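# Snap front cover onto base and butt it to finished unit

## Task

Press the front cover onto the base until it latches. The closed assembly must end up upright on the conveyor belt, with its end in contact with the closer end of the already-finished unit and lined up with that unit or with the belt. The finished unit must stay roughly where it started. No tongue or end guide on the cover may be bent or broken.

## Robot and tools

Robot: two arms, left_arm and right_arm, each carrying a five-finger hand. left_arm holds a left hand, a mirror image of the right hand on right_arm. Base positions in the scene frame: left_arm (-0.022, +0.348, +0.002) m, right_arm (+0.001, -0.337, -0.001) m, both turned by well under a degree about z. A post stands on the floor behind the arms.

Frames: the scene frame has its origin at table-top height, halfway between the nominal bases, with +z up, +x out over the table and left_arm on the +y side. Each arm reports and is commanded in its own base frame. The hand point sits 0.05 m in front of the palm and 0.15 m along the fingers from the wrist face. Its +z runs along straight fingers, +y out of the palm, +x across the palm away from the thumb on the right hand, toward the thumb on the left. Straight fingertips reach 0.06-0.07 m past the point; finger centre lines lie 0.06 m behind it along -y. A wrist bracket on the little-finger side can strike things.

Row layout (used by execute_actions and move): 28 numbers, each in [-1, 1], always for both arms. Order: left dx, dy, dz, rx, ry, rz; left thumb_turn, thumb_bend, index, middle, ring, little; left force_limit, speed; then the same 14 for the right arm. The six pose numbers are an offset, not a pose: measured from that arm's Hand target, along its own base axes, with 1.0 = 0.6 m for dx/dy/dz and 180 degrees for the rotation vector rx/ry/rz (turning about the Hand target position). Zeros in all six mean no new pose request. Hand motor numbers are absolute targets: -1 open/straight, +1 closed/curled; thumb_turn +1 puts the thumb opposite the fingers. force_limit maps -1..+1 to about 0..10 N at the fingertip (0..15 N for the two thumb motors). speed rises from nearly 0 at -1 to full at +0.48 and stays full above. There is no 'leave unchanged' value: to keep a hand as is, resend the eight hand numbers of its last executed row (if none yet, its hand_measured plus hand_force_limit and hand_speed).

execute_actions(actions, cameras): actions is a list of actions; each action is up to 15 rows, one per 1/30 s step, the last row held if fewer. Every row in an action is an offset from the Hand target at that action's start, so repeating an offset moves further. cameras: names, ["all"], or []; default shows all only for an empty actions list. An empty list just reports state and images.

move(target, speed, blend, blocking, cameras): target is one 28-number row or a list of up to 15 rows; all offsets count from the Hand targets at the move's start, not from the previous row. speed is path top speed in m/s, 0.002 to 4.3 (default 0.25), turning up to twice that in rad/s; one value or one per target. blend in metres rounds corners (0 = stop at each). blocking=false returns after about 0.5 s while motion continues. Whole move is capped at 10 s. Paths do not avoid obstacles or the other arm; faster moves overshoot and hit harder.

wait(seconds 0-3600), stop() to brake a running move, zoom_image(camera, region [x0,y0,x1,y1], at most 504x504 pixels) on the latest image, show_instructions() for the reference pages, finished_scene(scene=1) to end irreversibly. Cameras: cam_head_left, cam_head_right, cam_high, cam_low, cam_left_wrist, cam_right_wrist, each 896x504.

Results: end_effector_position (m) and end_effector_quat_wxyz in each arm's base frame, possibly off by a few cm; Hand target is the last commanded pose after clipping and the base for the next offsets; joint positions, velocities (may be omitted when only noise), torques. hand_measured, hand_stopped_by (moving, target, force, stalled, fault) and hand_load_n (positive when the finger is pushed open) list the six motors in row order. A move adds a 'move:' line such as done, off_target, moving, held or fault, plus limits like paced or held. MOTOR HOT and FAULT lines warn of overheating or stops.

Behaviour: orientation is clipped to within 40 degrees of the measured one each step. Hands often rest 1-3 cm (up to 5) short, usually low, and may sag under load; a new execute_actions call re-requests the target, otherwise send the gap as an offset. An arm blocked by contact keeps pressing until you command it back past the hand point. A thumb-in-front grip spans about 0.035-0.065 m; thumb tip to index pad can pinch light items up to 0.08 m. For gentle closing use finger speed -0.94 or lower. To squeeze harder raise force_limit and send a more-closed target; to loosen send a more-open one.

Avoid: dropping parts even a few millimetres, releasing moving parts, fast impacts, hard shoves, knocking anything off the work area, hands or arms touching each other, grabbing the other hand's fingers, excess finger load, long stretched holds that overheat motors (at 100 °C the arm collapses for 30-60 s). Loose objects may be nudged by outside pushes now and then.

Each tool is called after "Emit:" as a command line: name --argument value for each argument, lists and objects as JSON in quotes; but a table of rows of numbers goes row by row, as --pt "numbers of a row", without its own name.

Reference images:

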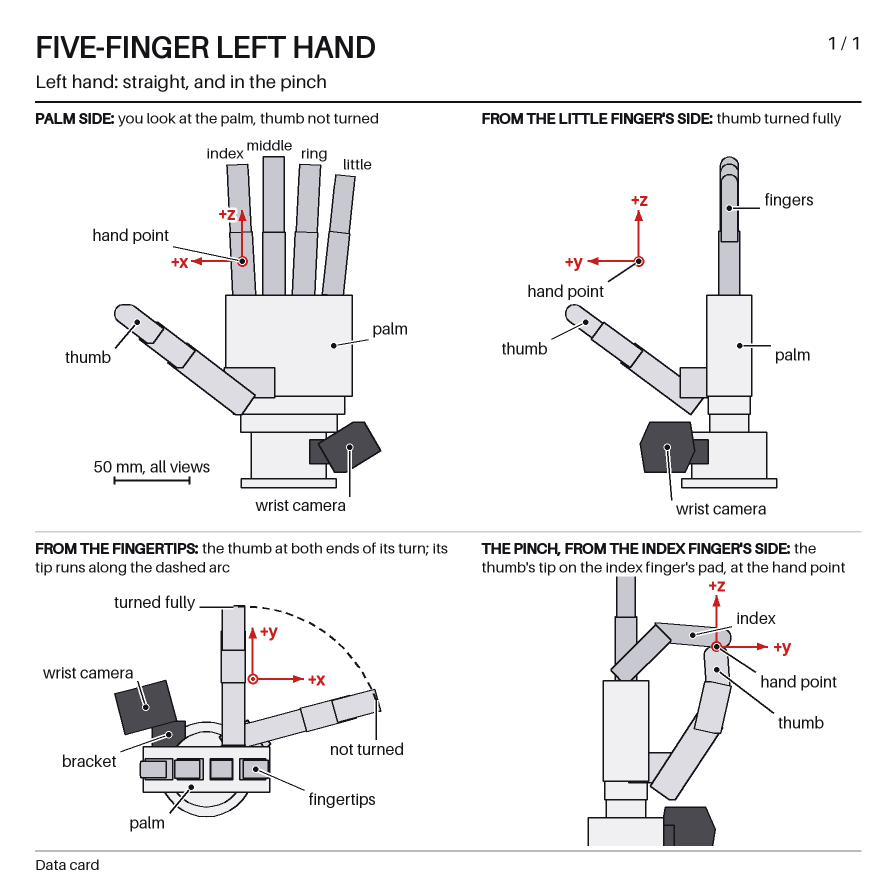

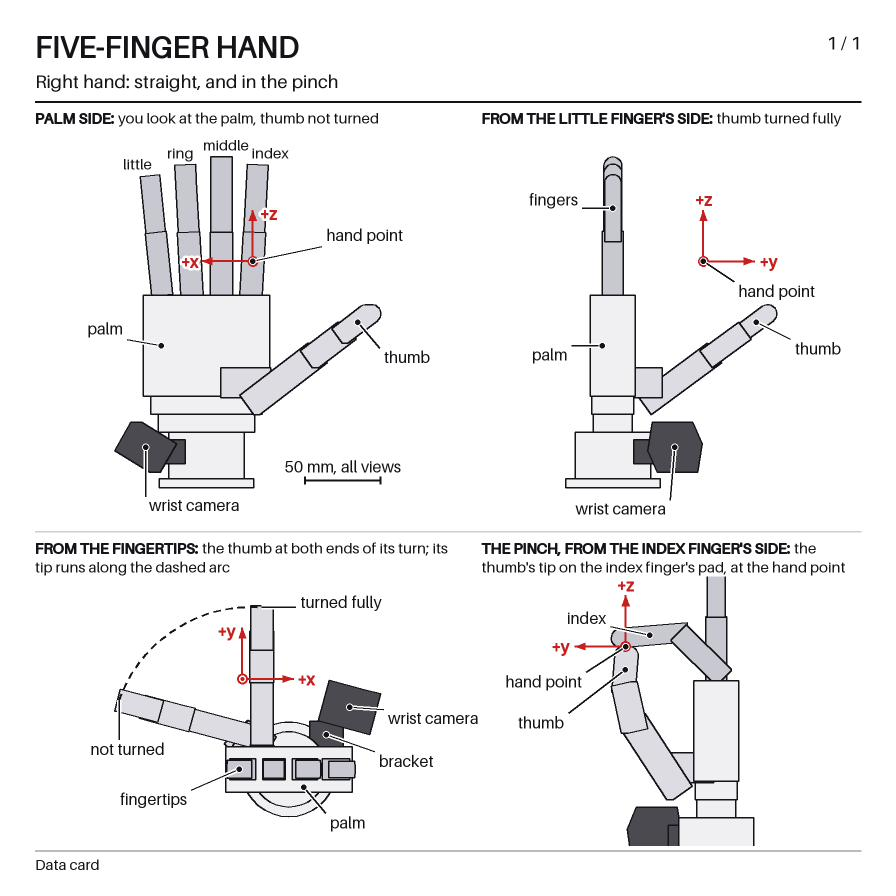

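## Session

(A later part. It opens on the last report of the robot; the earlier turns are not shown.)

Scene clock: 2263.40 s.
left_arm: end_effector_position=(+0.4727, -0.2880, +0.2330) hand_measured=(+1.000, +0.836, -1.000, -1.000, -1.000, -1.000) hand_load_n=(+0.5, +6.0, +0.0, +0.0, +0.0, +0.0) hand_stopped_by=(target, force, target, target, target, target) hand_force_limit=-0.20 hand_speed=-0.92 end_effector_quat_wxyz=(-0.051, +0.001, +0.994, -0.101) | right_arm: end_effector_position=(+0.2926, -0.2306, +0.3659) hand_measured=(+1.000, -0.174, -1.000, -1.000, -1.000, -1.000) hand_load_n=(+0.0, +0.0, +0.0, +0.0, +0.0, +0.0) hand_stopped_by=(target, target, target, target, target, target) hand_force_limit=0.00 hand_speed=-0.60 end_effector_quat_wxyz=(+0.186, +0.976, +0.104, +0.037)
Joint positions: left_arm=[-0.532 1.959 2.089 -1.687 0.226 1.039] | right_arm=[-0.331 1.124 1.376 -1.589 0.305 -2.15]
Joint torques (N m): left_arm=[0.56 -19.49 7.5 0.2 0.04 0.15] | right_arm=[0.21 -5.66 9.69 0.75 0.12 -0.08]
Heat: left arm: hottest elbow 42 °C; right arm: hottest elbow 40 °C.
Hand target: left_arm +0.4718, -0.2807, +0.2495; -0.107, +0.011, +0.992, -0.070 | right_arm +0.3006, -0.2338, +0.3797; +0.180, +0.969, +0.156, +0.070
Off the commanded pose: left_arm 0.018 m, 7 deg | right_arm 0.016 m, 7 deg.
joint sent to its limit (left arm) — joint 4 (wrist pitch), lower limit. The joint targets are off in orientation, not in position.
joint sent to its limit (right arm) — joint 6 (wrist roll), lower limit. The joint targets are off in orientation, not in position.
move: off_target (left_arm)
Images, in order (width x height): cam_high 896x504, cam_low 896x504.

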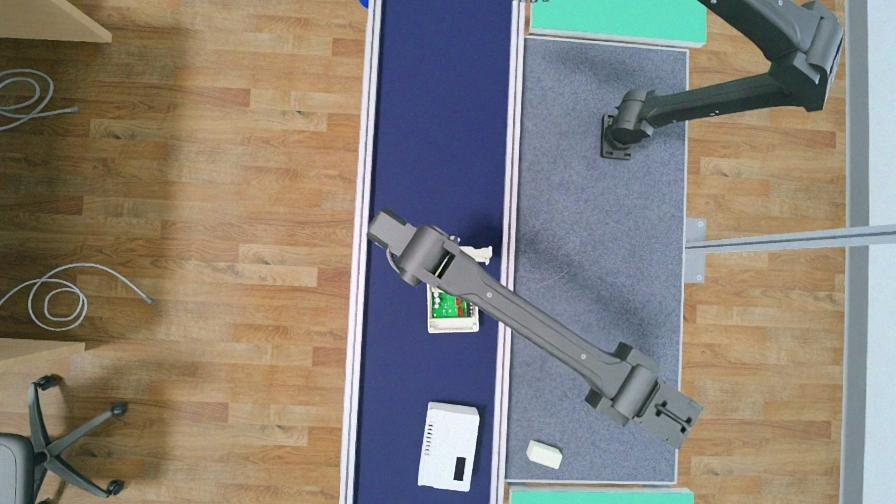

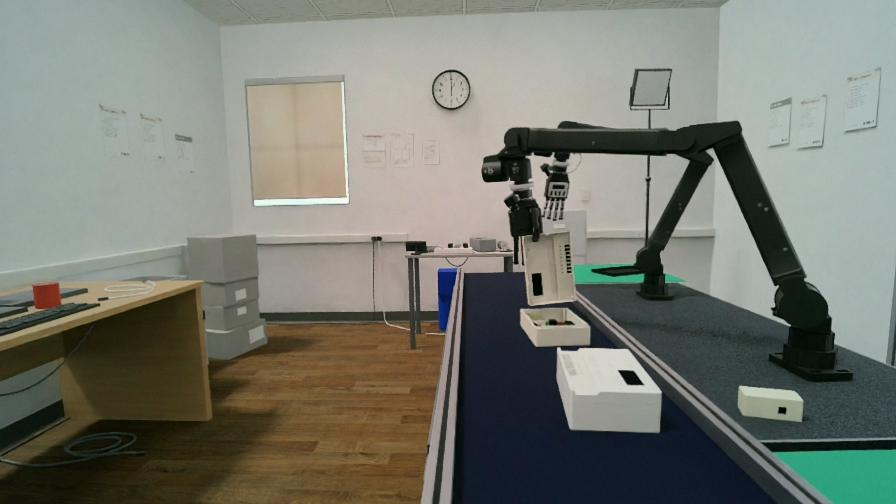

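Emit:
move --target '[0.0,-0.008,0.0,0,-0.03,0,1,0.93,-1,-1,-1,-1,-0.2,-0.92,0,0,0,0,0,0,1,-0.17,-1,-1,-1,-1,0.0,-0.6]' --speed 0.04 --cameras '["cam_low","cam_high"]'

Emit:
zoom_image --camera "cam_low" --region '[490, 200, 610, 340]'

Emit:
zoom_image --camera "cam_high" --region '[400, 210, 490, 290]'

Scene clock: 2268.00 s.
left_arm: end_effector_position=(+0.4756, -0.2830, +0.2330) hand_measured=(+1.000, +0.836, -1.000, -1.000, -1.000, -1.000) hand_load_n=(+0.0, +6.0, -0.5, +0.0, +0.0, +0.0) hand_stopped_by=(target, force, target, target, target, target) hand_force_limit=-0.20 hand_speed=-0.92 end_effector_quat_wxyz=(-0.039, +0.003, +0.996, -0.081) | right_arm: end_effector_position=(+0.2926, -0.2306, +0.3659) hand_measured=(+1.000, -0.174, -1.000, -1.000, -1.000, -1.000) hand_load_n=(+0.0, +0.0, +0.0, +0.0, +0.0, +0.0) hand_stopped_by=(target, target, target, target, target, target) hand_force_limit=0.00 hand_speed=-0.60 end_effector_quat_wxyz=(+0.186, +0.976, +0.104, +0.037)
Joint positions: left_arm=[-0.537 1.958 2.089 -1.687 0.18 1.039] | right_arm=[-0.331 1.124 1.376 -1.589 0.305 -2.15]
Joint torques (N m): left_arm=[-0.91 -19.43 8.18 0.29 -0.02 0.07] | right_arm=[0.21 -5.66 9.69 0.75 0.12 -0.08]
Heat: left arm: hottest elbow 42 °C; right arm: hottest elbow 40 °C.
Hand target: left_arm +0.4718, -0.2854, +0.2494; -0.060, +0.014, +0.996, -0.069 | right_arm +0.3006, -0.2338, +0.3797; +0.180, +0.969, +0.156, +0.070
Off the commanded pose: left_arm 0.017 m, 3 deg | right_arm 0.016 m, 7 deg.
joint sent to its limit (left arm) — joint 4 (wrist pitch), lower limit. The joint targets are off in orientation, not in position.
joint sent to its limit (right arm) — joint 6 (wrist roll), lower limit. The joint targets are off in orientation, not in position.
move: off_target (left_arm)
Images, in order (width x height): cam_high 896x504, cam_low 896x504.

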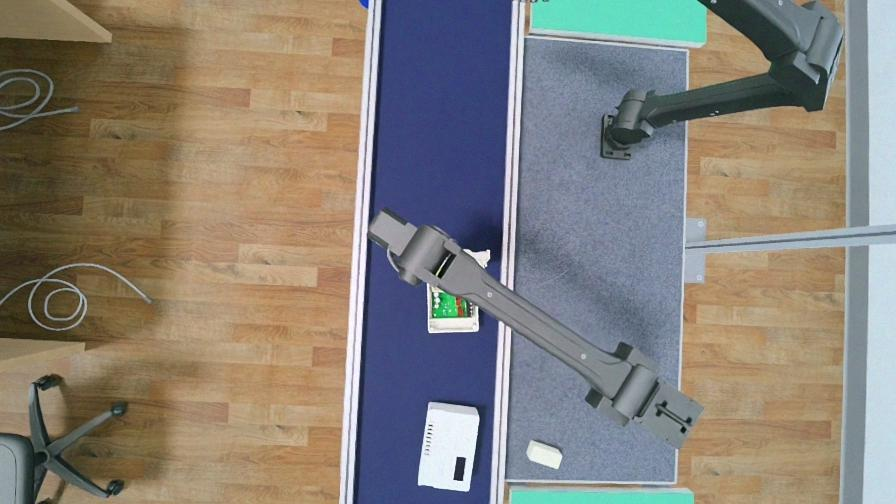

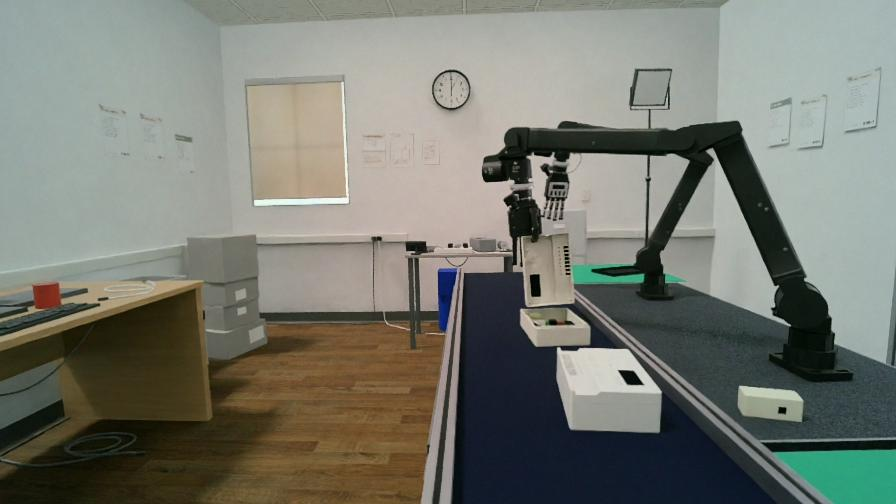

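Scaled by 3.600 from the camera's image (finer frame: 1280x720).

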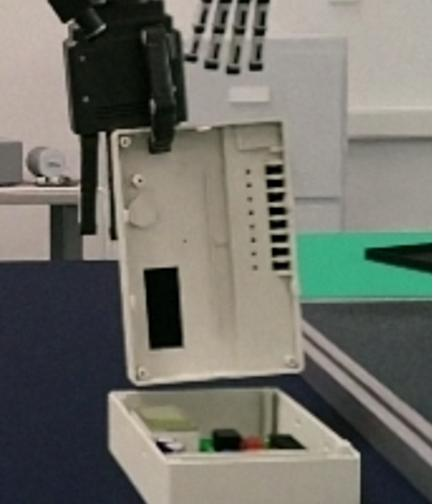

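Scaled by 5.600 from the camera's image (finer frame: 1280x720).

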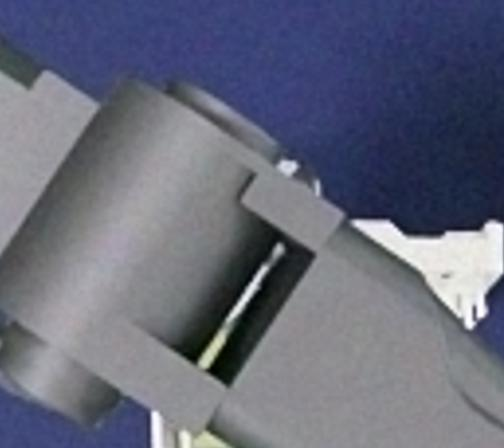

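Emit:
wait --seconds 0.1 --cameras '["cam_low","cam_high","cam_head_left"]'

Emit:
zoom_image --camera "cam_low" --region '[490, 200, 610, 340]'

Scene clock: 2285.50 s.
left_arm: end_effector_position=(+0.4754, -0.2833, +0.2330) hand_measured=(+1.000, +0.836, -1.000, -1.000, -1.000, -1.000) hand_load_n=(+0.5, +6.0, +0.0, +0.0, +0.0, +0.0) hand_stopped_by=(target, force, target, target, target, target) hand_force_limit=-0.20 hand_speed=-0.92 end_effector_quat_wxyz=(-0.039, +0.004, +0.996, -0.081) | right_arm: end_effector_position=(+0.2926, -0.2306, +0.3659) hand_measured=(+1.000, -0.174, -1.000, -1.000, -1.000, -1.000) hand_load_n=(-0.5, +0.0, +0.0, +0.0, +0.0, +0.0) hand_stopped_by=(target, target, target, target, target, target) hand_force_limit=0.00 hand_speed=-0.60 end_effector_quat_wxyz=(+0.186, +0.976, +0.104, +0.037)
Joint positions: left_arm=[-0.538 1.958 2.089 -1.687 0.18 1.039] | right_arm=[-0.331 1.124 1.376 -1.589 0.305 -2.15]
Joint torques (N m): left_arm=[-0.73 -18.84 8.05 0.23 -0.04 0.06] | right_arm=[0.15 -5.66 9.69 0.73 0.12 -0.08]
Heat: left arm: hottest shoulder 41 °C; right arm: hottest elbow 40 °C.
Hand target: left_arm +0.4718, -0.2855, +0.2494; -0.060, +0.014, +0.996, -0.070 | right_arm +0.3006, -0.2338, +0.3797; +0.180, +0.969, +0.156, +0.070
Off the commanded pose: left_arm 0.017 m, 3 deg | right_arm 0.016 m, 7 deg.
wait: 0.10 s; at rest from the start
Images, in order (width x height): cam_head_left 896x504, cam_high 896x504, cam_low 896x504.

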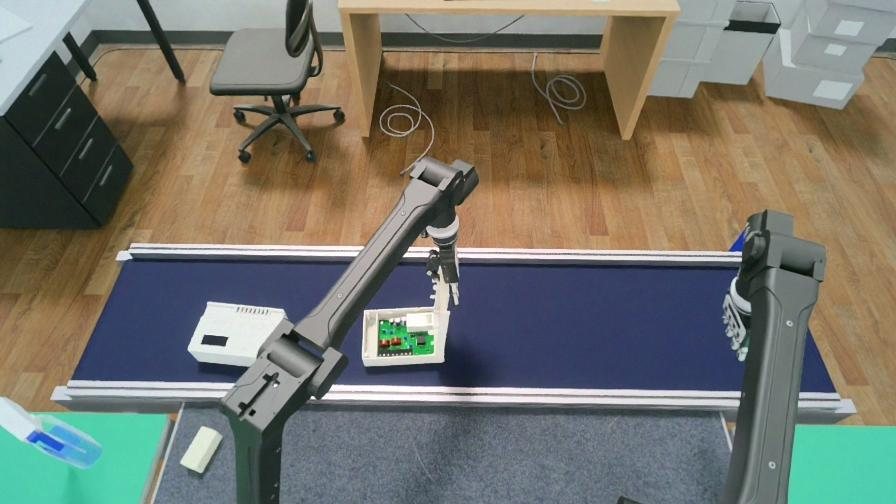

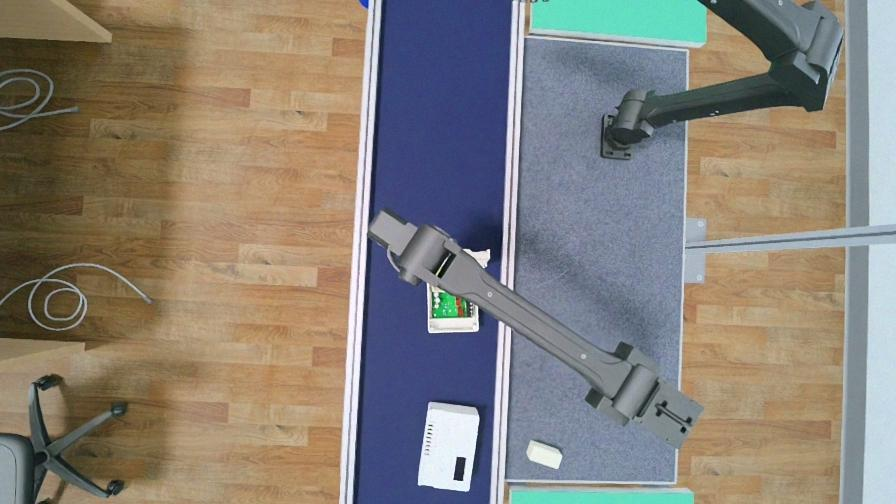

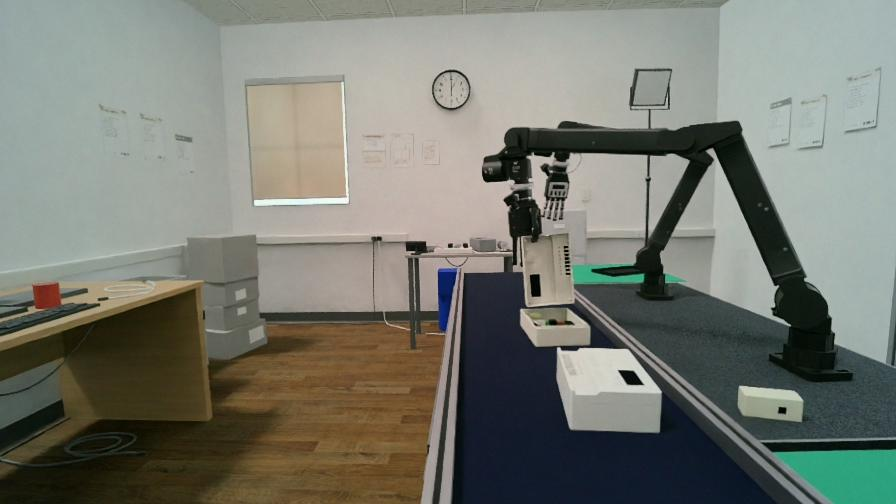

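Scaled by 3.600 from the camera's image (finer frame: 1280x720).

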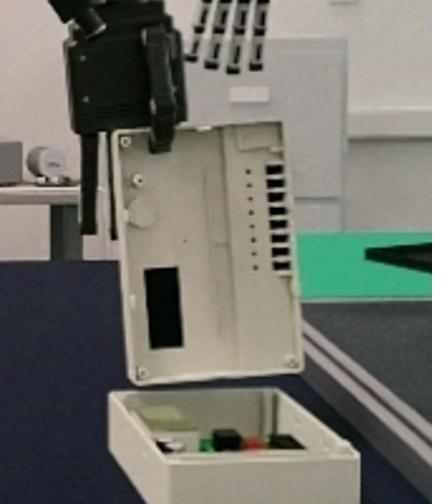

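Emit:
move --target '[0.0, -0.033, 0.0, 0.0, -0.03, 0.0, 1, 0.93, -1, -1, -1, -1, -0.2, -0.92, 0,0,0,0,0,0, 1, -0.17, -1, -1, -1, -1, 0.0, -0.6]' --speed 0.06 --cameras '["cam_low","cam_high"]'

Emit:
zoom_image --camera "cam_low" --region '[490, 200, 610, 340]'

Emit:
zoom_image --camera "cam_high" --region '[400, 210, 490, 290]'

Scene clock: 2290.43 s.
left_arm: end_effector_position=(+0.4646, -0.3001, +0.2333) hand_measured=(+1.000, +0.836, -1.000, -1.000, -1.000, -1.000) hand_load_n=(+0.5, +6.0, +0.0, +0.0, +0.0, +0.0) hand_stopped_by=(target, force, target, target, target, target) hand_force_limit=-0.20 hand_speed=-0.92 end_effector_quat_wxyz=(-0.029, +0.024, +0.997, -0.060) | right_arm: end_effector_position=(+0.2926, -0.2306, +0.3659) hand_measured=(+1.000, -0.174, -1.000, -1.000, -1.000, -1.000) hand_load_n=(+0.0, +0.0, +0.0, +0.0, +0.0, +0.0) hand_stopped_by=(target, target, target, target, target, target) hand_force_limit=0.00 hand_speed=-0.60 end_effector_quat_wxyz=(+0.186, +0.976, +0.104, +0.037)
Joint positions: left_arm=[-0.59 1.958 2.089 -1.687 0.133 1.028] | right_arm=[-0.331 1.124 1.376 -1.589 0.305 -2.15]
Joint torques (N m): left_arm=[-0.79 -17.49 11.04 0.25 -0.07 -0.18] | right_arm=[0.15 -5.66 9.69 0.75 0.12 -0.08]
Heat: left arm: hottest shoulder 41 °C; right arm: hottest elbow 40 °C.
Hand target: left_arm +0.4718, -0.3052, +0.2494; -0.013, +0.017, +0.997, -0.069 | right_arm +0.3006, -0.2338, +0.3797; +0.180, +0.969, +0.156, +0.070
Off the commanded pose: left_arm 0.018 m, 2 deg | right_arm 0.016 m, 7 deg.
joint sent to its limit (right arm) — joint 6 (wrist roll), lower limit. The joint targets are off in orientation, not in position.
joint at its limit (left arm) — joint 4 (wrist pitch), lower limit.
move: off_target (left_arm)
Images, in order (width x height): cam_high 896x504, cam_low 896x504.

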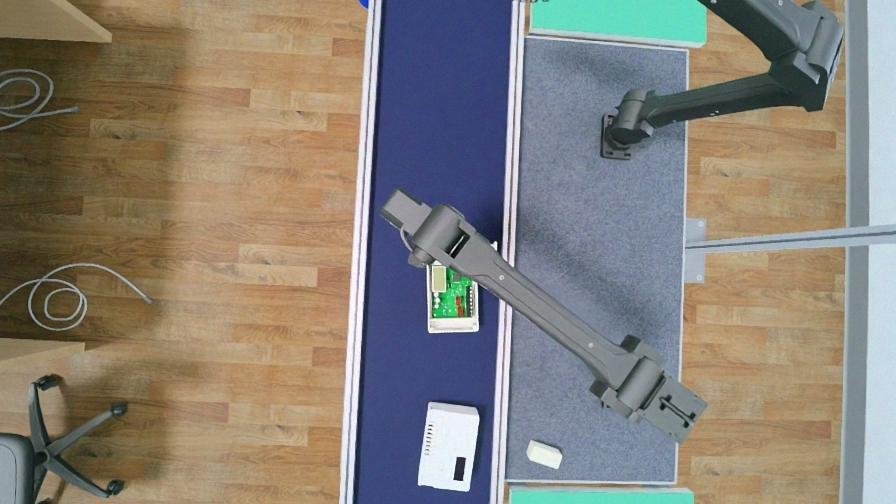

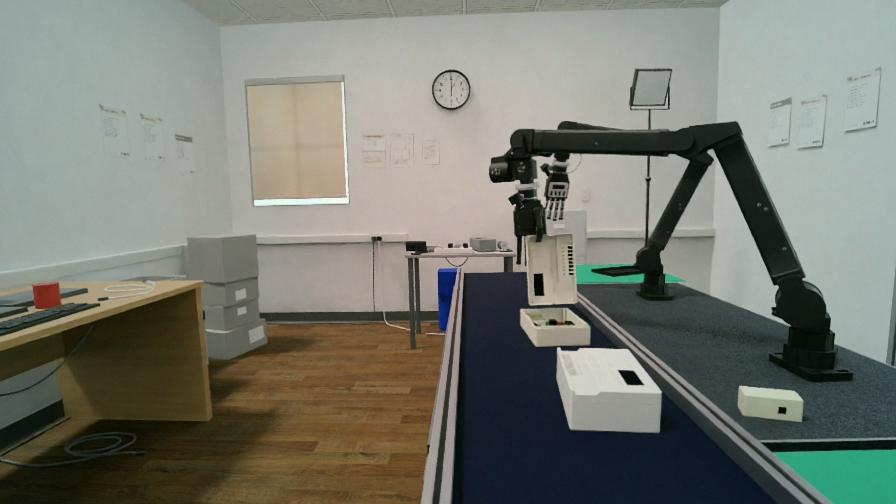

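Scaled by 3.600 from the camera's image (finer frame: 1280x720).

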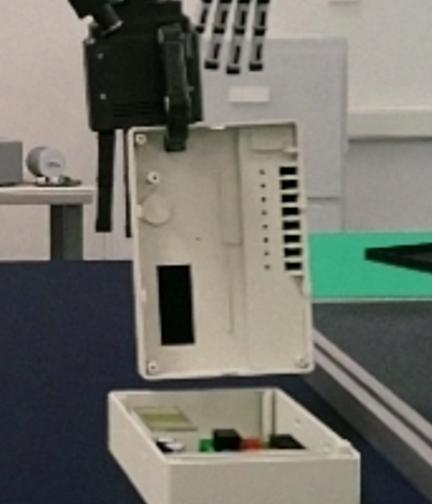

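Scaled by 5.600 from the camera's image (finer frame: 1280x720).

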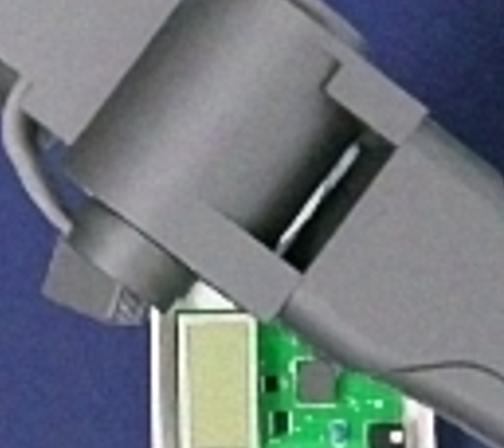

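Emit:
wait --seconds 0.1 --cameras '["cam_head_left","cam_head_right"]'

Emit:
zoom_image --camera "cam_head_left" --region '[350, 220, 500, 380]'

Emit:
zoom_image --camera "cam_head_right" --region '[350, 220, 500, 380]'

Scene clock: 2295.73 s.
left_arm: end_effector_position=(+0.4646, -0.3001, +0.2333) hand_measured=(+1.000, +0.836, -1.000, -1.000, -1.000, -1.000) hand_load_n=(+0.5, +6.0, +0.0, +0.5, +0.0, +0.0) hand_stopped_by=(target, force, target, target, target, target) hand_force_limit=-0.20 hand_speed=-0.92 end_effector_quat_wxyz=(-0.029, +0.024, +0.997, -0.060) | right_arm: end_effector_position=(+0.2926, -0.2306, +0.3659) hand_measured=(+1.000, -0.174, -1.000, -1.000, -1.000, -1.000) hand_load_n=(+0.0, +0.0, +0.0, +0.0, +0.0, +0.0) hand_stopped_by=(target, target, target, target, target, target) hand_force_limit=0.00 hand_speed=-0.60 end_effector_quat_wxyz=(+0.186, +0.976, +0.104, +0.037)
Joint positions: left_arm=[-0.59 1.958 2.089 -1.687 0.133 1.028] | right_arm=[-0.331 1.124 1.376 -1.589 0.305 -2.15]
Joint torques (N m): left_arm=[-0.09 -16.97 10.91 0.23 -0.1 -0.15] | right_arm=[0.15 -5.66 9.69 0.75 0.12 -0.08]
Heat: left arm: hottest shoulder 41 °C; right arm: hottest elbow 40 °C.
Hand target: left_arm +0.4718, -0.3052, +0.2494; -0.013, +0.017, +0.997, -0.069 | right_arm +0.3006, -0.2338, +0.3797; +0.180, +0.969, +0.156, +0.070
Off the commanded pose: left_arm 0.018 m, 2 deg | right_arm 0.016 m, 7 deg.
wait: 0.10 s; at rest from the start

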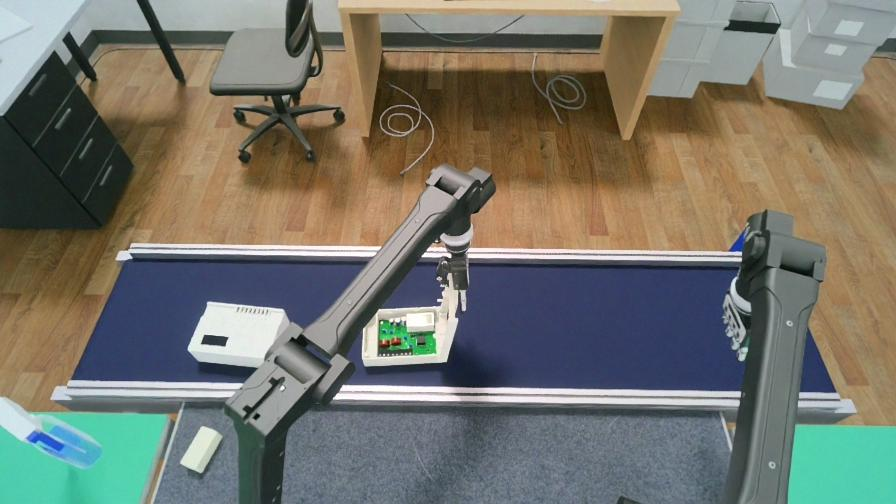

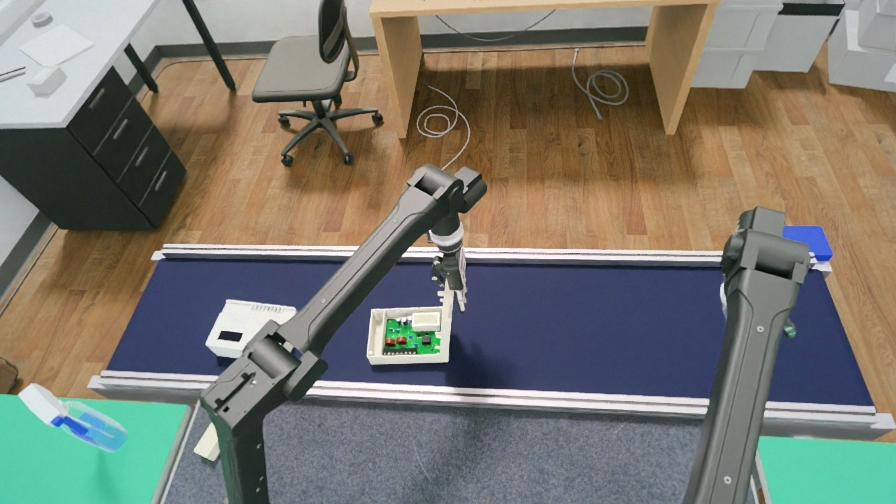

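Scaled by 3.150 from the camera's image (finer frame: 1280x720).

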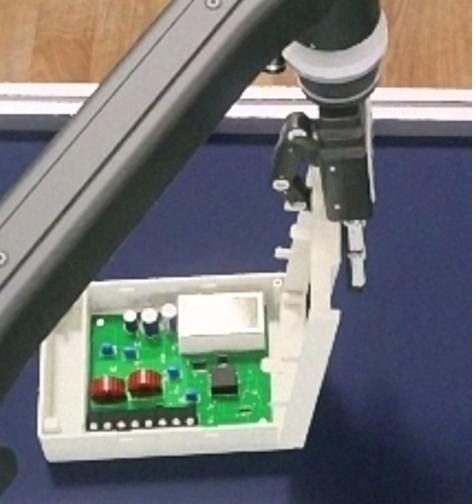

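Scaled by 3.150 from the camera's image (finer frame: 1280x720).

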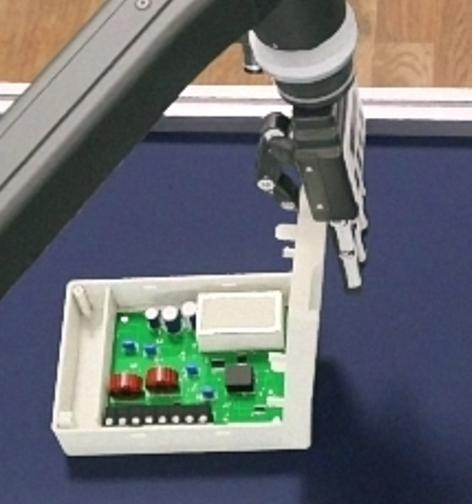

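Emit:
move --target '[0.03, -0.0, 0.0, 0.0, 0.0, 0.0, 1, 0.93, -1, -1, -1, -1, -0.2, -0.92, 0,0,0,0,0,0, 1, -0.17, -1, -1, -1, -1, 0.0, -0.6]' --speed 0.06 --cameras '["cam_low","cam_high","cam_head_left"]'

Emit:
zoom_image --camera "cam_low" --region '[490, 200, 610, 340]'

Emit:
zoom_image --camera "cam_high" --region '[410, 240, 510, 350]'

Emit:
zoom_image --camera "cam_head_left" --region '[350, 220, 500, 380]'

Scene clock: 2301.33 s.
left_arm: end_effector_position=(+0.4796, -0.3045, +0.2334) hand_measured=(+1.000, +0.836, -1.000, -1.000, -1.000, -1.000) hand_load_n=(+0.0, +6.0, +0.0, +0.0, +0.0, +0.0) hand_stopped_by=(target, force, target, target, target, target) hand_force_limit=-0.20 hand_speed=-0.92 end_effector_quat_wxyz=(-0.020, +0.021, +0.997, -0.065) | right_arm: end_effector_position=(+0.2926, -0.2306, +0.3659) hand_measured=(+1.000, -0.174, -1.000, -1.000, -1.000, -1.000) hand_load_n=(+0.0, +0.0, +0.0, +0.0, +0.0, +0.0) hand_stopped_by=(target, target, target, target, target, target) hand_force_limit=0.00 hand_speed=-0.60 end_effector_quat_wxyz=(+0.186, +0.976, +0.104, +0.037)
Joint positions: left_arm=[-0.582 1.991 2.143 -1.687 0.132 1.028] | right_arm=[-0.331 1.124 1.376 -1.589 0.305 -2.15]
Joint torques (N m): left_arm=[0.21 -17.67 10.96 0.27 -0.07 0] | right_arm=[0.21 -5.66 9.69 0.75 0.12 -0.08]
Heat: left arm: hottest shoulder 41 °C; right arm: hottest elbow 40 °C.
Hand target: left_arm +0.4899, -0.3052, +0.2494; -0.013, +0.017, +0.997, -0.069 | right_arm +0.3006, -0.2338, +0.3797; +0.180, +0.969, +0.156, +0.070
Off the commanded pose: left_arm 0.019 m, 1 deg | right_arm 0.016 m, 7 deg.
joint sent to its limit (left arm) — joint 4 (wrist pitch), lower limit. The joint targets still meet the commanded pose.
joint sent to its limit (right arm) — joint 6 (wrist roll), lower limit. The joint targets are off in orientation, not in position.
move: off_target (left_arm)
Images, in order (width x height): cam_head_left 896x504, cam_high 896x504, cam_low 896x504.

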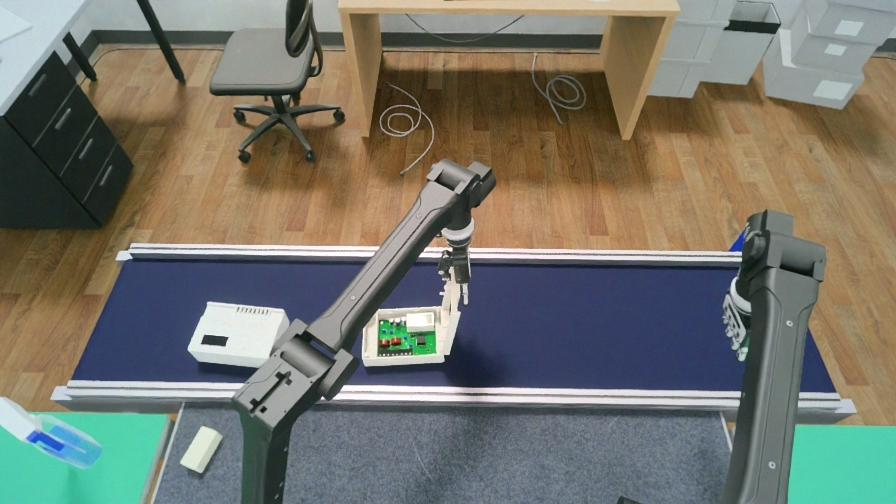

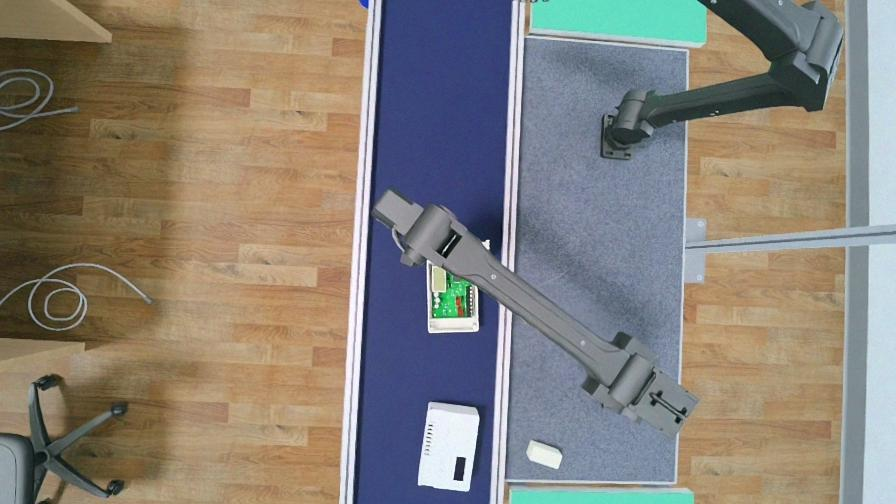

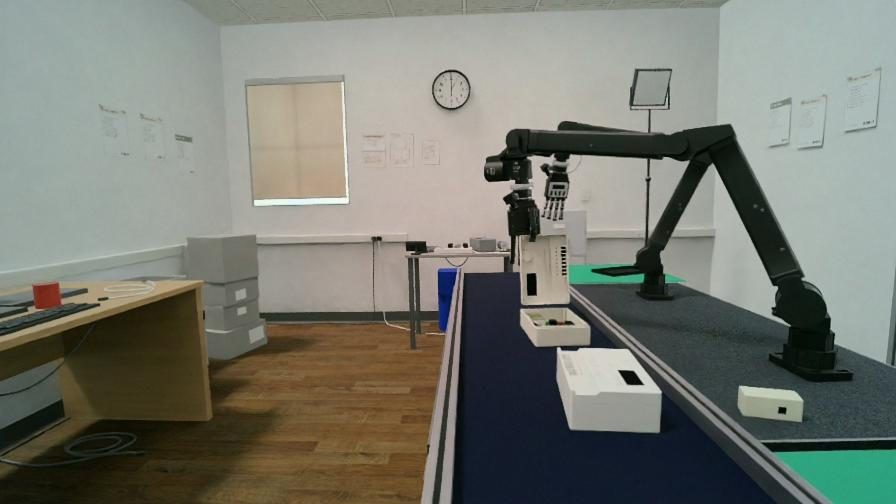

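Scaled by 3.600 from the camera's image (finer frame: 1280x720).

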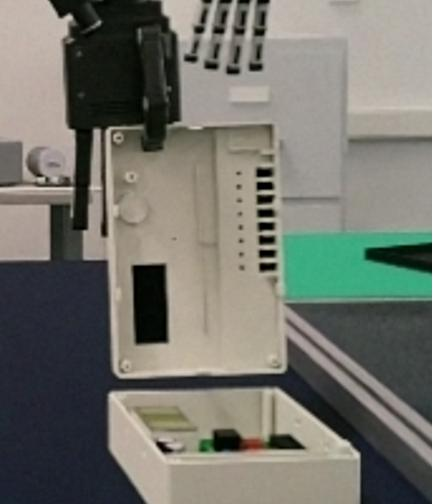

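Scaled by 4.582 from the camera's image (finer frame: 1280x720).

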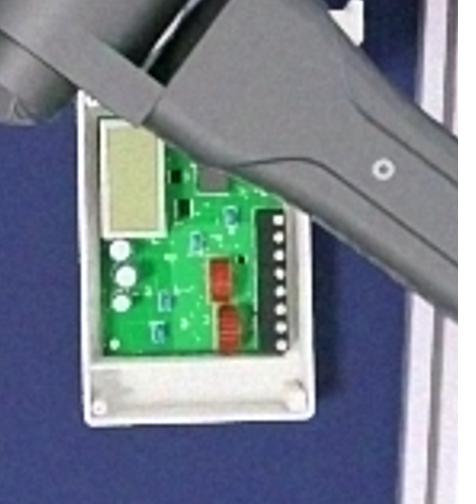

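Scaled by 3.150 from the camera's image (finer frame: 1280x720).

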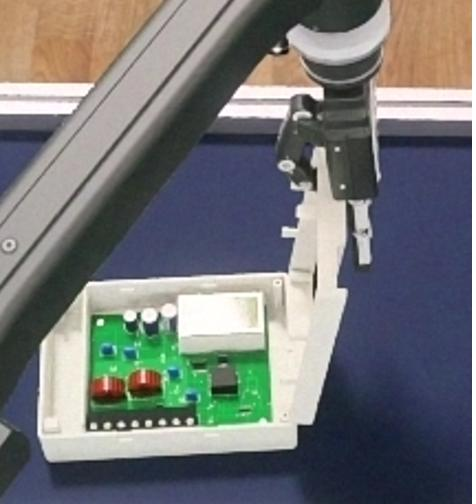

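Emit:
wait --seconds 0.1 --cameras '["cam_left_wrist"]'

Emit:
zoom_image --camera "cam_left_wrist" --region '[400, 80, 700, 380]'

Emit:
zoom_image --camera "cam_low" --region '[400, 230, 760, 504]'

Scene clock: 2316.20 s.
left_arm: end_effector_position=(+0.4798, -0.3042, +0.2334) hand_measured=(+1.000, +0.836, -1.000, -1.000, -1.000, -1.000) hand_load_n=(+0.0, +6.0, +0.0, +0.0, +0.0, +0.0) hand_stopped_by=(target, force, target, target, target, target) hand_force_limit=-0.20 hand_speed=-0.92 end_effector_quat_wxyz=(-0.020, +0.020, +0.997, -0.065) | right_arm: end_effector_position=(+0.2926, -0.2306, +0.3659) hand_measured=(+1.000, -0.174, -1.000, -1.000, -1.000, -1.000) hand_load_n=(+0.0, +0.0, +0.5, +0.0, +0.0, +0.0) hand_stopped_by=(target, target, target, target, target, target) hand_force_limit=0.00 hand_speed=-0.60 end_effector_quat_wxyz=(+0.186, +0.976, +0.104, +0.037)
Joint positions: left_arm=[-0.581 1.991 2.143 -1.687 0.132 1.028] | right_arm=[-0.331 1.124 1.376 -1.589 0.305 -2.15]
Joint torques (N m): left_arm=[0.38 -17.67 11 0.36 -0.09 -0.04] | right_arm=[0.15 -5.66 9.69 0.75 0.12 -0.08]
Heat: left arm: hottest elbow 44 °C; right arm: hottest elbow 40 °C.
Hand target: left_arm +0.4899, -0.3052, +0.2494; -0.013, +0.017, +0.997, -0.069 | right_arm +0.3006, -0.2338, +0.3797; +0.180, +0.969, +0.156, +0.070
Off the commanded pose: left_arm 0.019 m, 1 deg | right_arm 0.016 m, 7 deg.
wait: 0.10 s; at rest from the start

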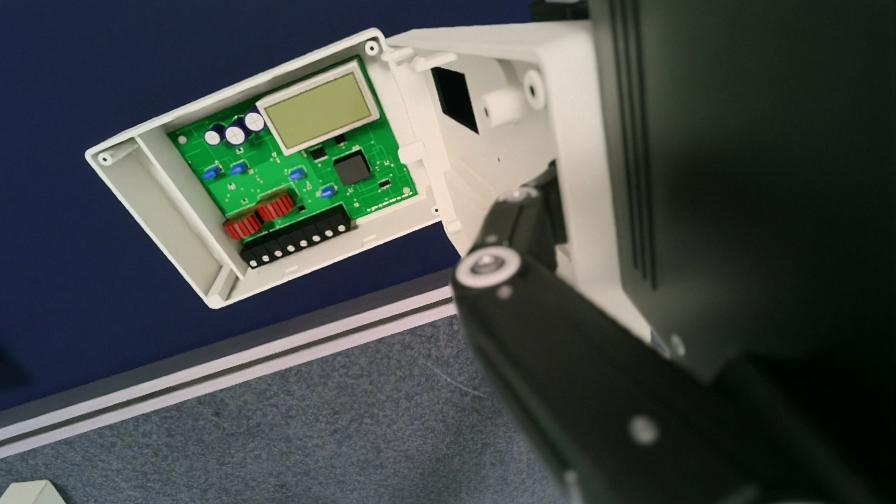

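Scaled by 1.680 from the camera's image (finer frame: 1280x720).

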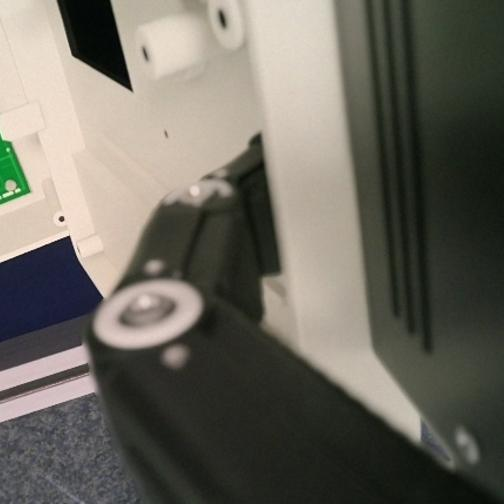

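This scene's latest camera images include none from cam_low. They are from: cam_left_wrist. cam_low's image comes with the result of a call that names it in "cameras".

Emit:
zoom_image --camera "cam_left_wrist" --region '[350, 20, 510, 270]'

Scaled by 2.016 from the camera's image (finer frame: 1280x720).

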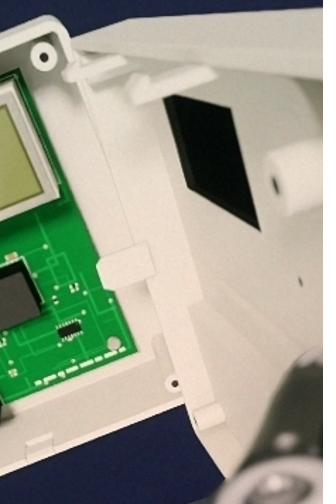

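Emit:
move --target '[0.0, -0.0, -0.04, 0.0, 0.0, 0.0, 1, 0.93, -1, -1, -1, -1, -0.2, -0.92, 0,0,0,0,0,0, 1, -0.17, -1, -1, -1, -1, 0.0, -0.6]' --speed 0.04 --cameras '["cam_low","cam_left_wrist","cam_head_left"]'

Emit:
zoom_image --camera "cam_low" --region '[490, 200, 610, 340]'

Emit:
zoom_image --camera "cam_head_left" --region '[350, 220, 500, 380]'

Emit:
zoom_image --camera "cam_left_wrist" --region '[350, 20, 510, 270]'

Scene clock: 2324.00 s.
left_arm: end_effector_position=(+0.4837, -0.3070, +0.2277) hand_measured=(+1.000, +0.836, -1.000, -1.000, -1.000, -1.000) hand_load_n=(+0.5, +6.0, +0.0, +0.0, +0.0, +0.0) hand_stopped_by=(target, force, target, target, target, target) hand_force_limit=-0.20 hand_speed=-0.92 end_effector_quat_wxyz=(-0.018, +0.020, +0.997, -0.067) | right_arm: end_effector_position=(+0.2926, -0.2306, +0.3659) hand_measured=(+1.000, -0.174, -1.000, -1.000, -1.000, -1.000) hand_load_n=(+0.0, +0.0, +0.0, +0.0, +0.0, +0.0) hand_stopped_by=(target, target, target, target, target, target) hand_force_limit=0.00 hand_speed=-0.60 end_effector_quat_wxyz=(+0.186, +0.976, +0.104, +0.037)
Joint positions: left_arm=[-0.582 2 2.143 -1.673 0.132 1.028] | right_arm=[-0.331 1.124 1.376 -1.589 0.305 -2.15]
Joint torques (N m): left_arm=[0.32 -17.85 7.57 1.07 -0.02 0.02] | right_arm=[0.15 -5.71 9.7 0.75 0.12 -0.08]
Heat: left arm: hottest elbow 45 °C; right arm: hottest elbow 40 °C.
Hand target: left_arm +0.4898, -0.3054, +0.2256; -0.013, +0.017, +0.997, -0.069 | right_arm +0.3006, -0.2338, +0.3797; +0.180, +0.969, +0.156, +0.070
Off the commanded pose: left_arm 0.007 m, 1 deg | right_arm 0.016 m, 7 deg.
joint sent to its limit (right arm) — joint 6 (wrist roll), lower limit. The joint targets are off in orientation, not in position.
move: done
Images, in order (width x height): cam_head_left 896x504, cam_low 896x504, cam_left_wrist 896x504.

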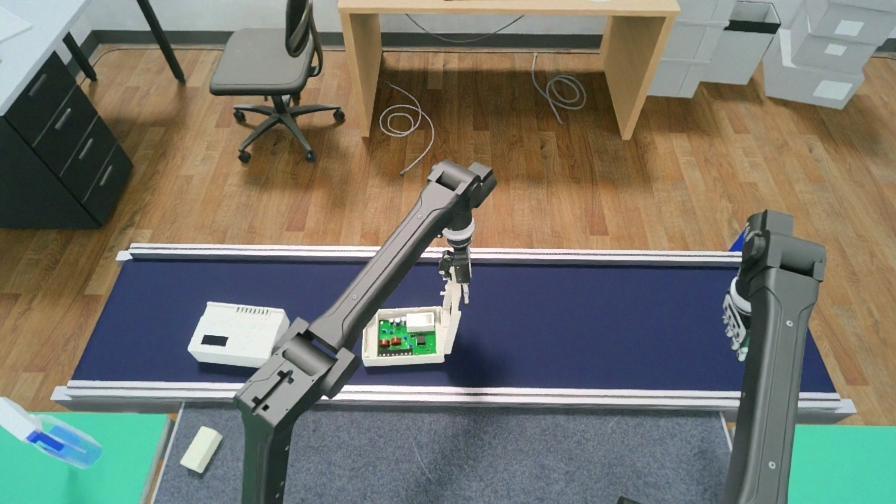

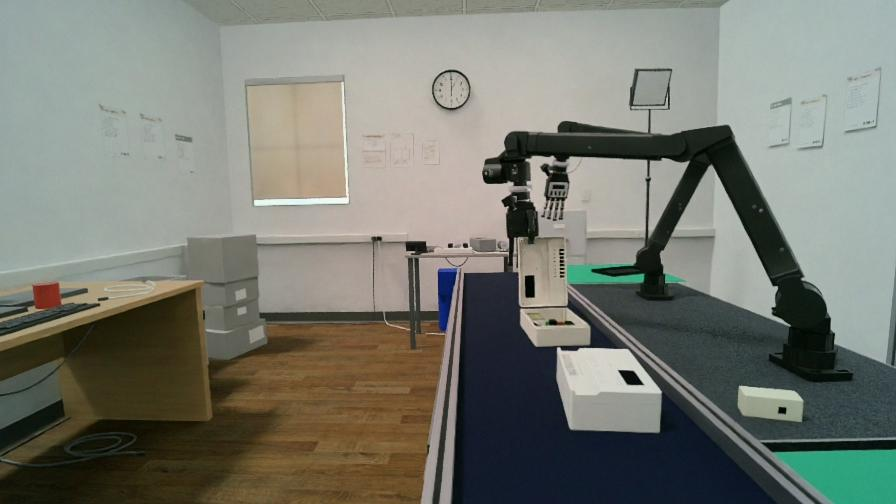

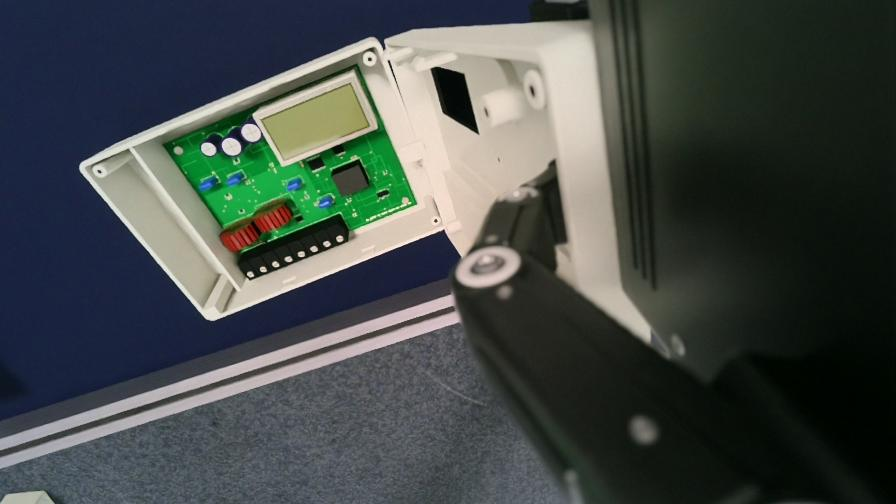

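Scaled by 3.600 from the camera's image (finer frame: 1280x720).

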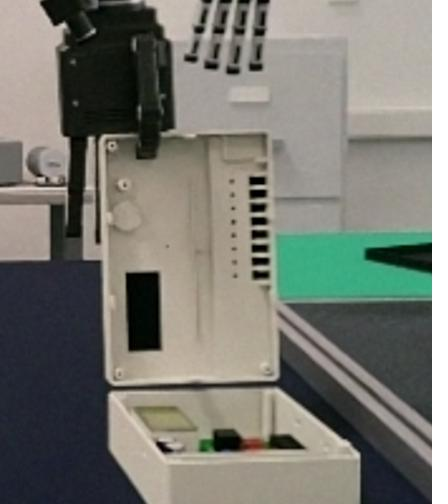

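Scaled by 3.150 from the camera's image (finer frame: 1280x720).

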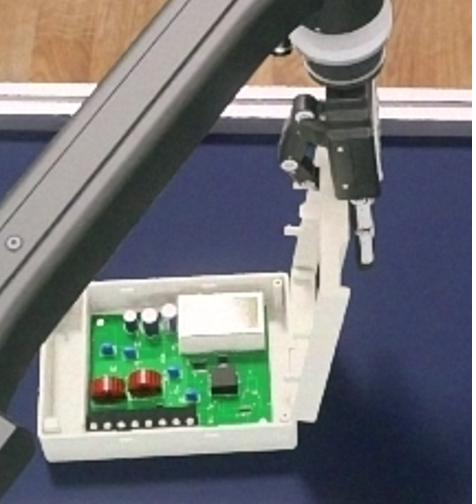

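Scaled by 2.016 from the camera's image (finer frame: 1280x720).

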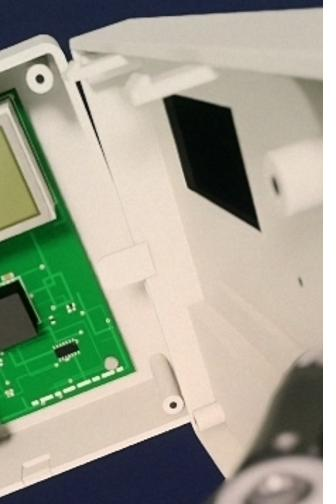

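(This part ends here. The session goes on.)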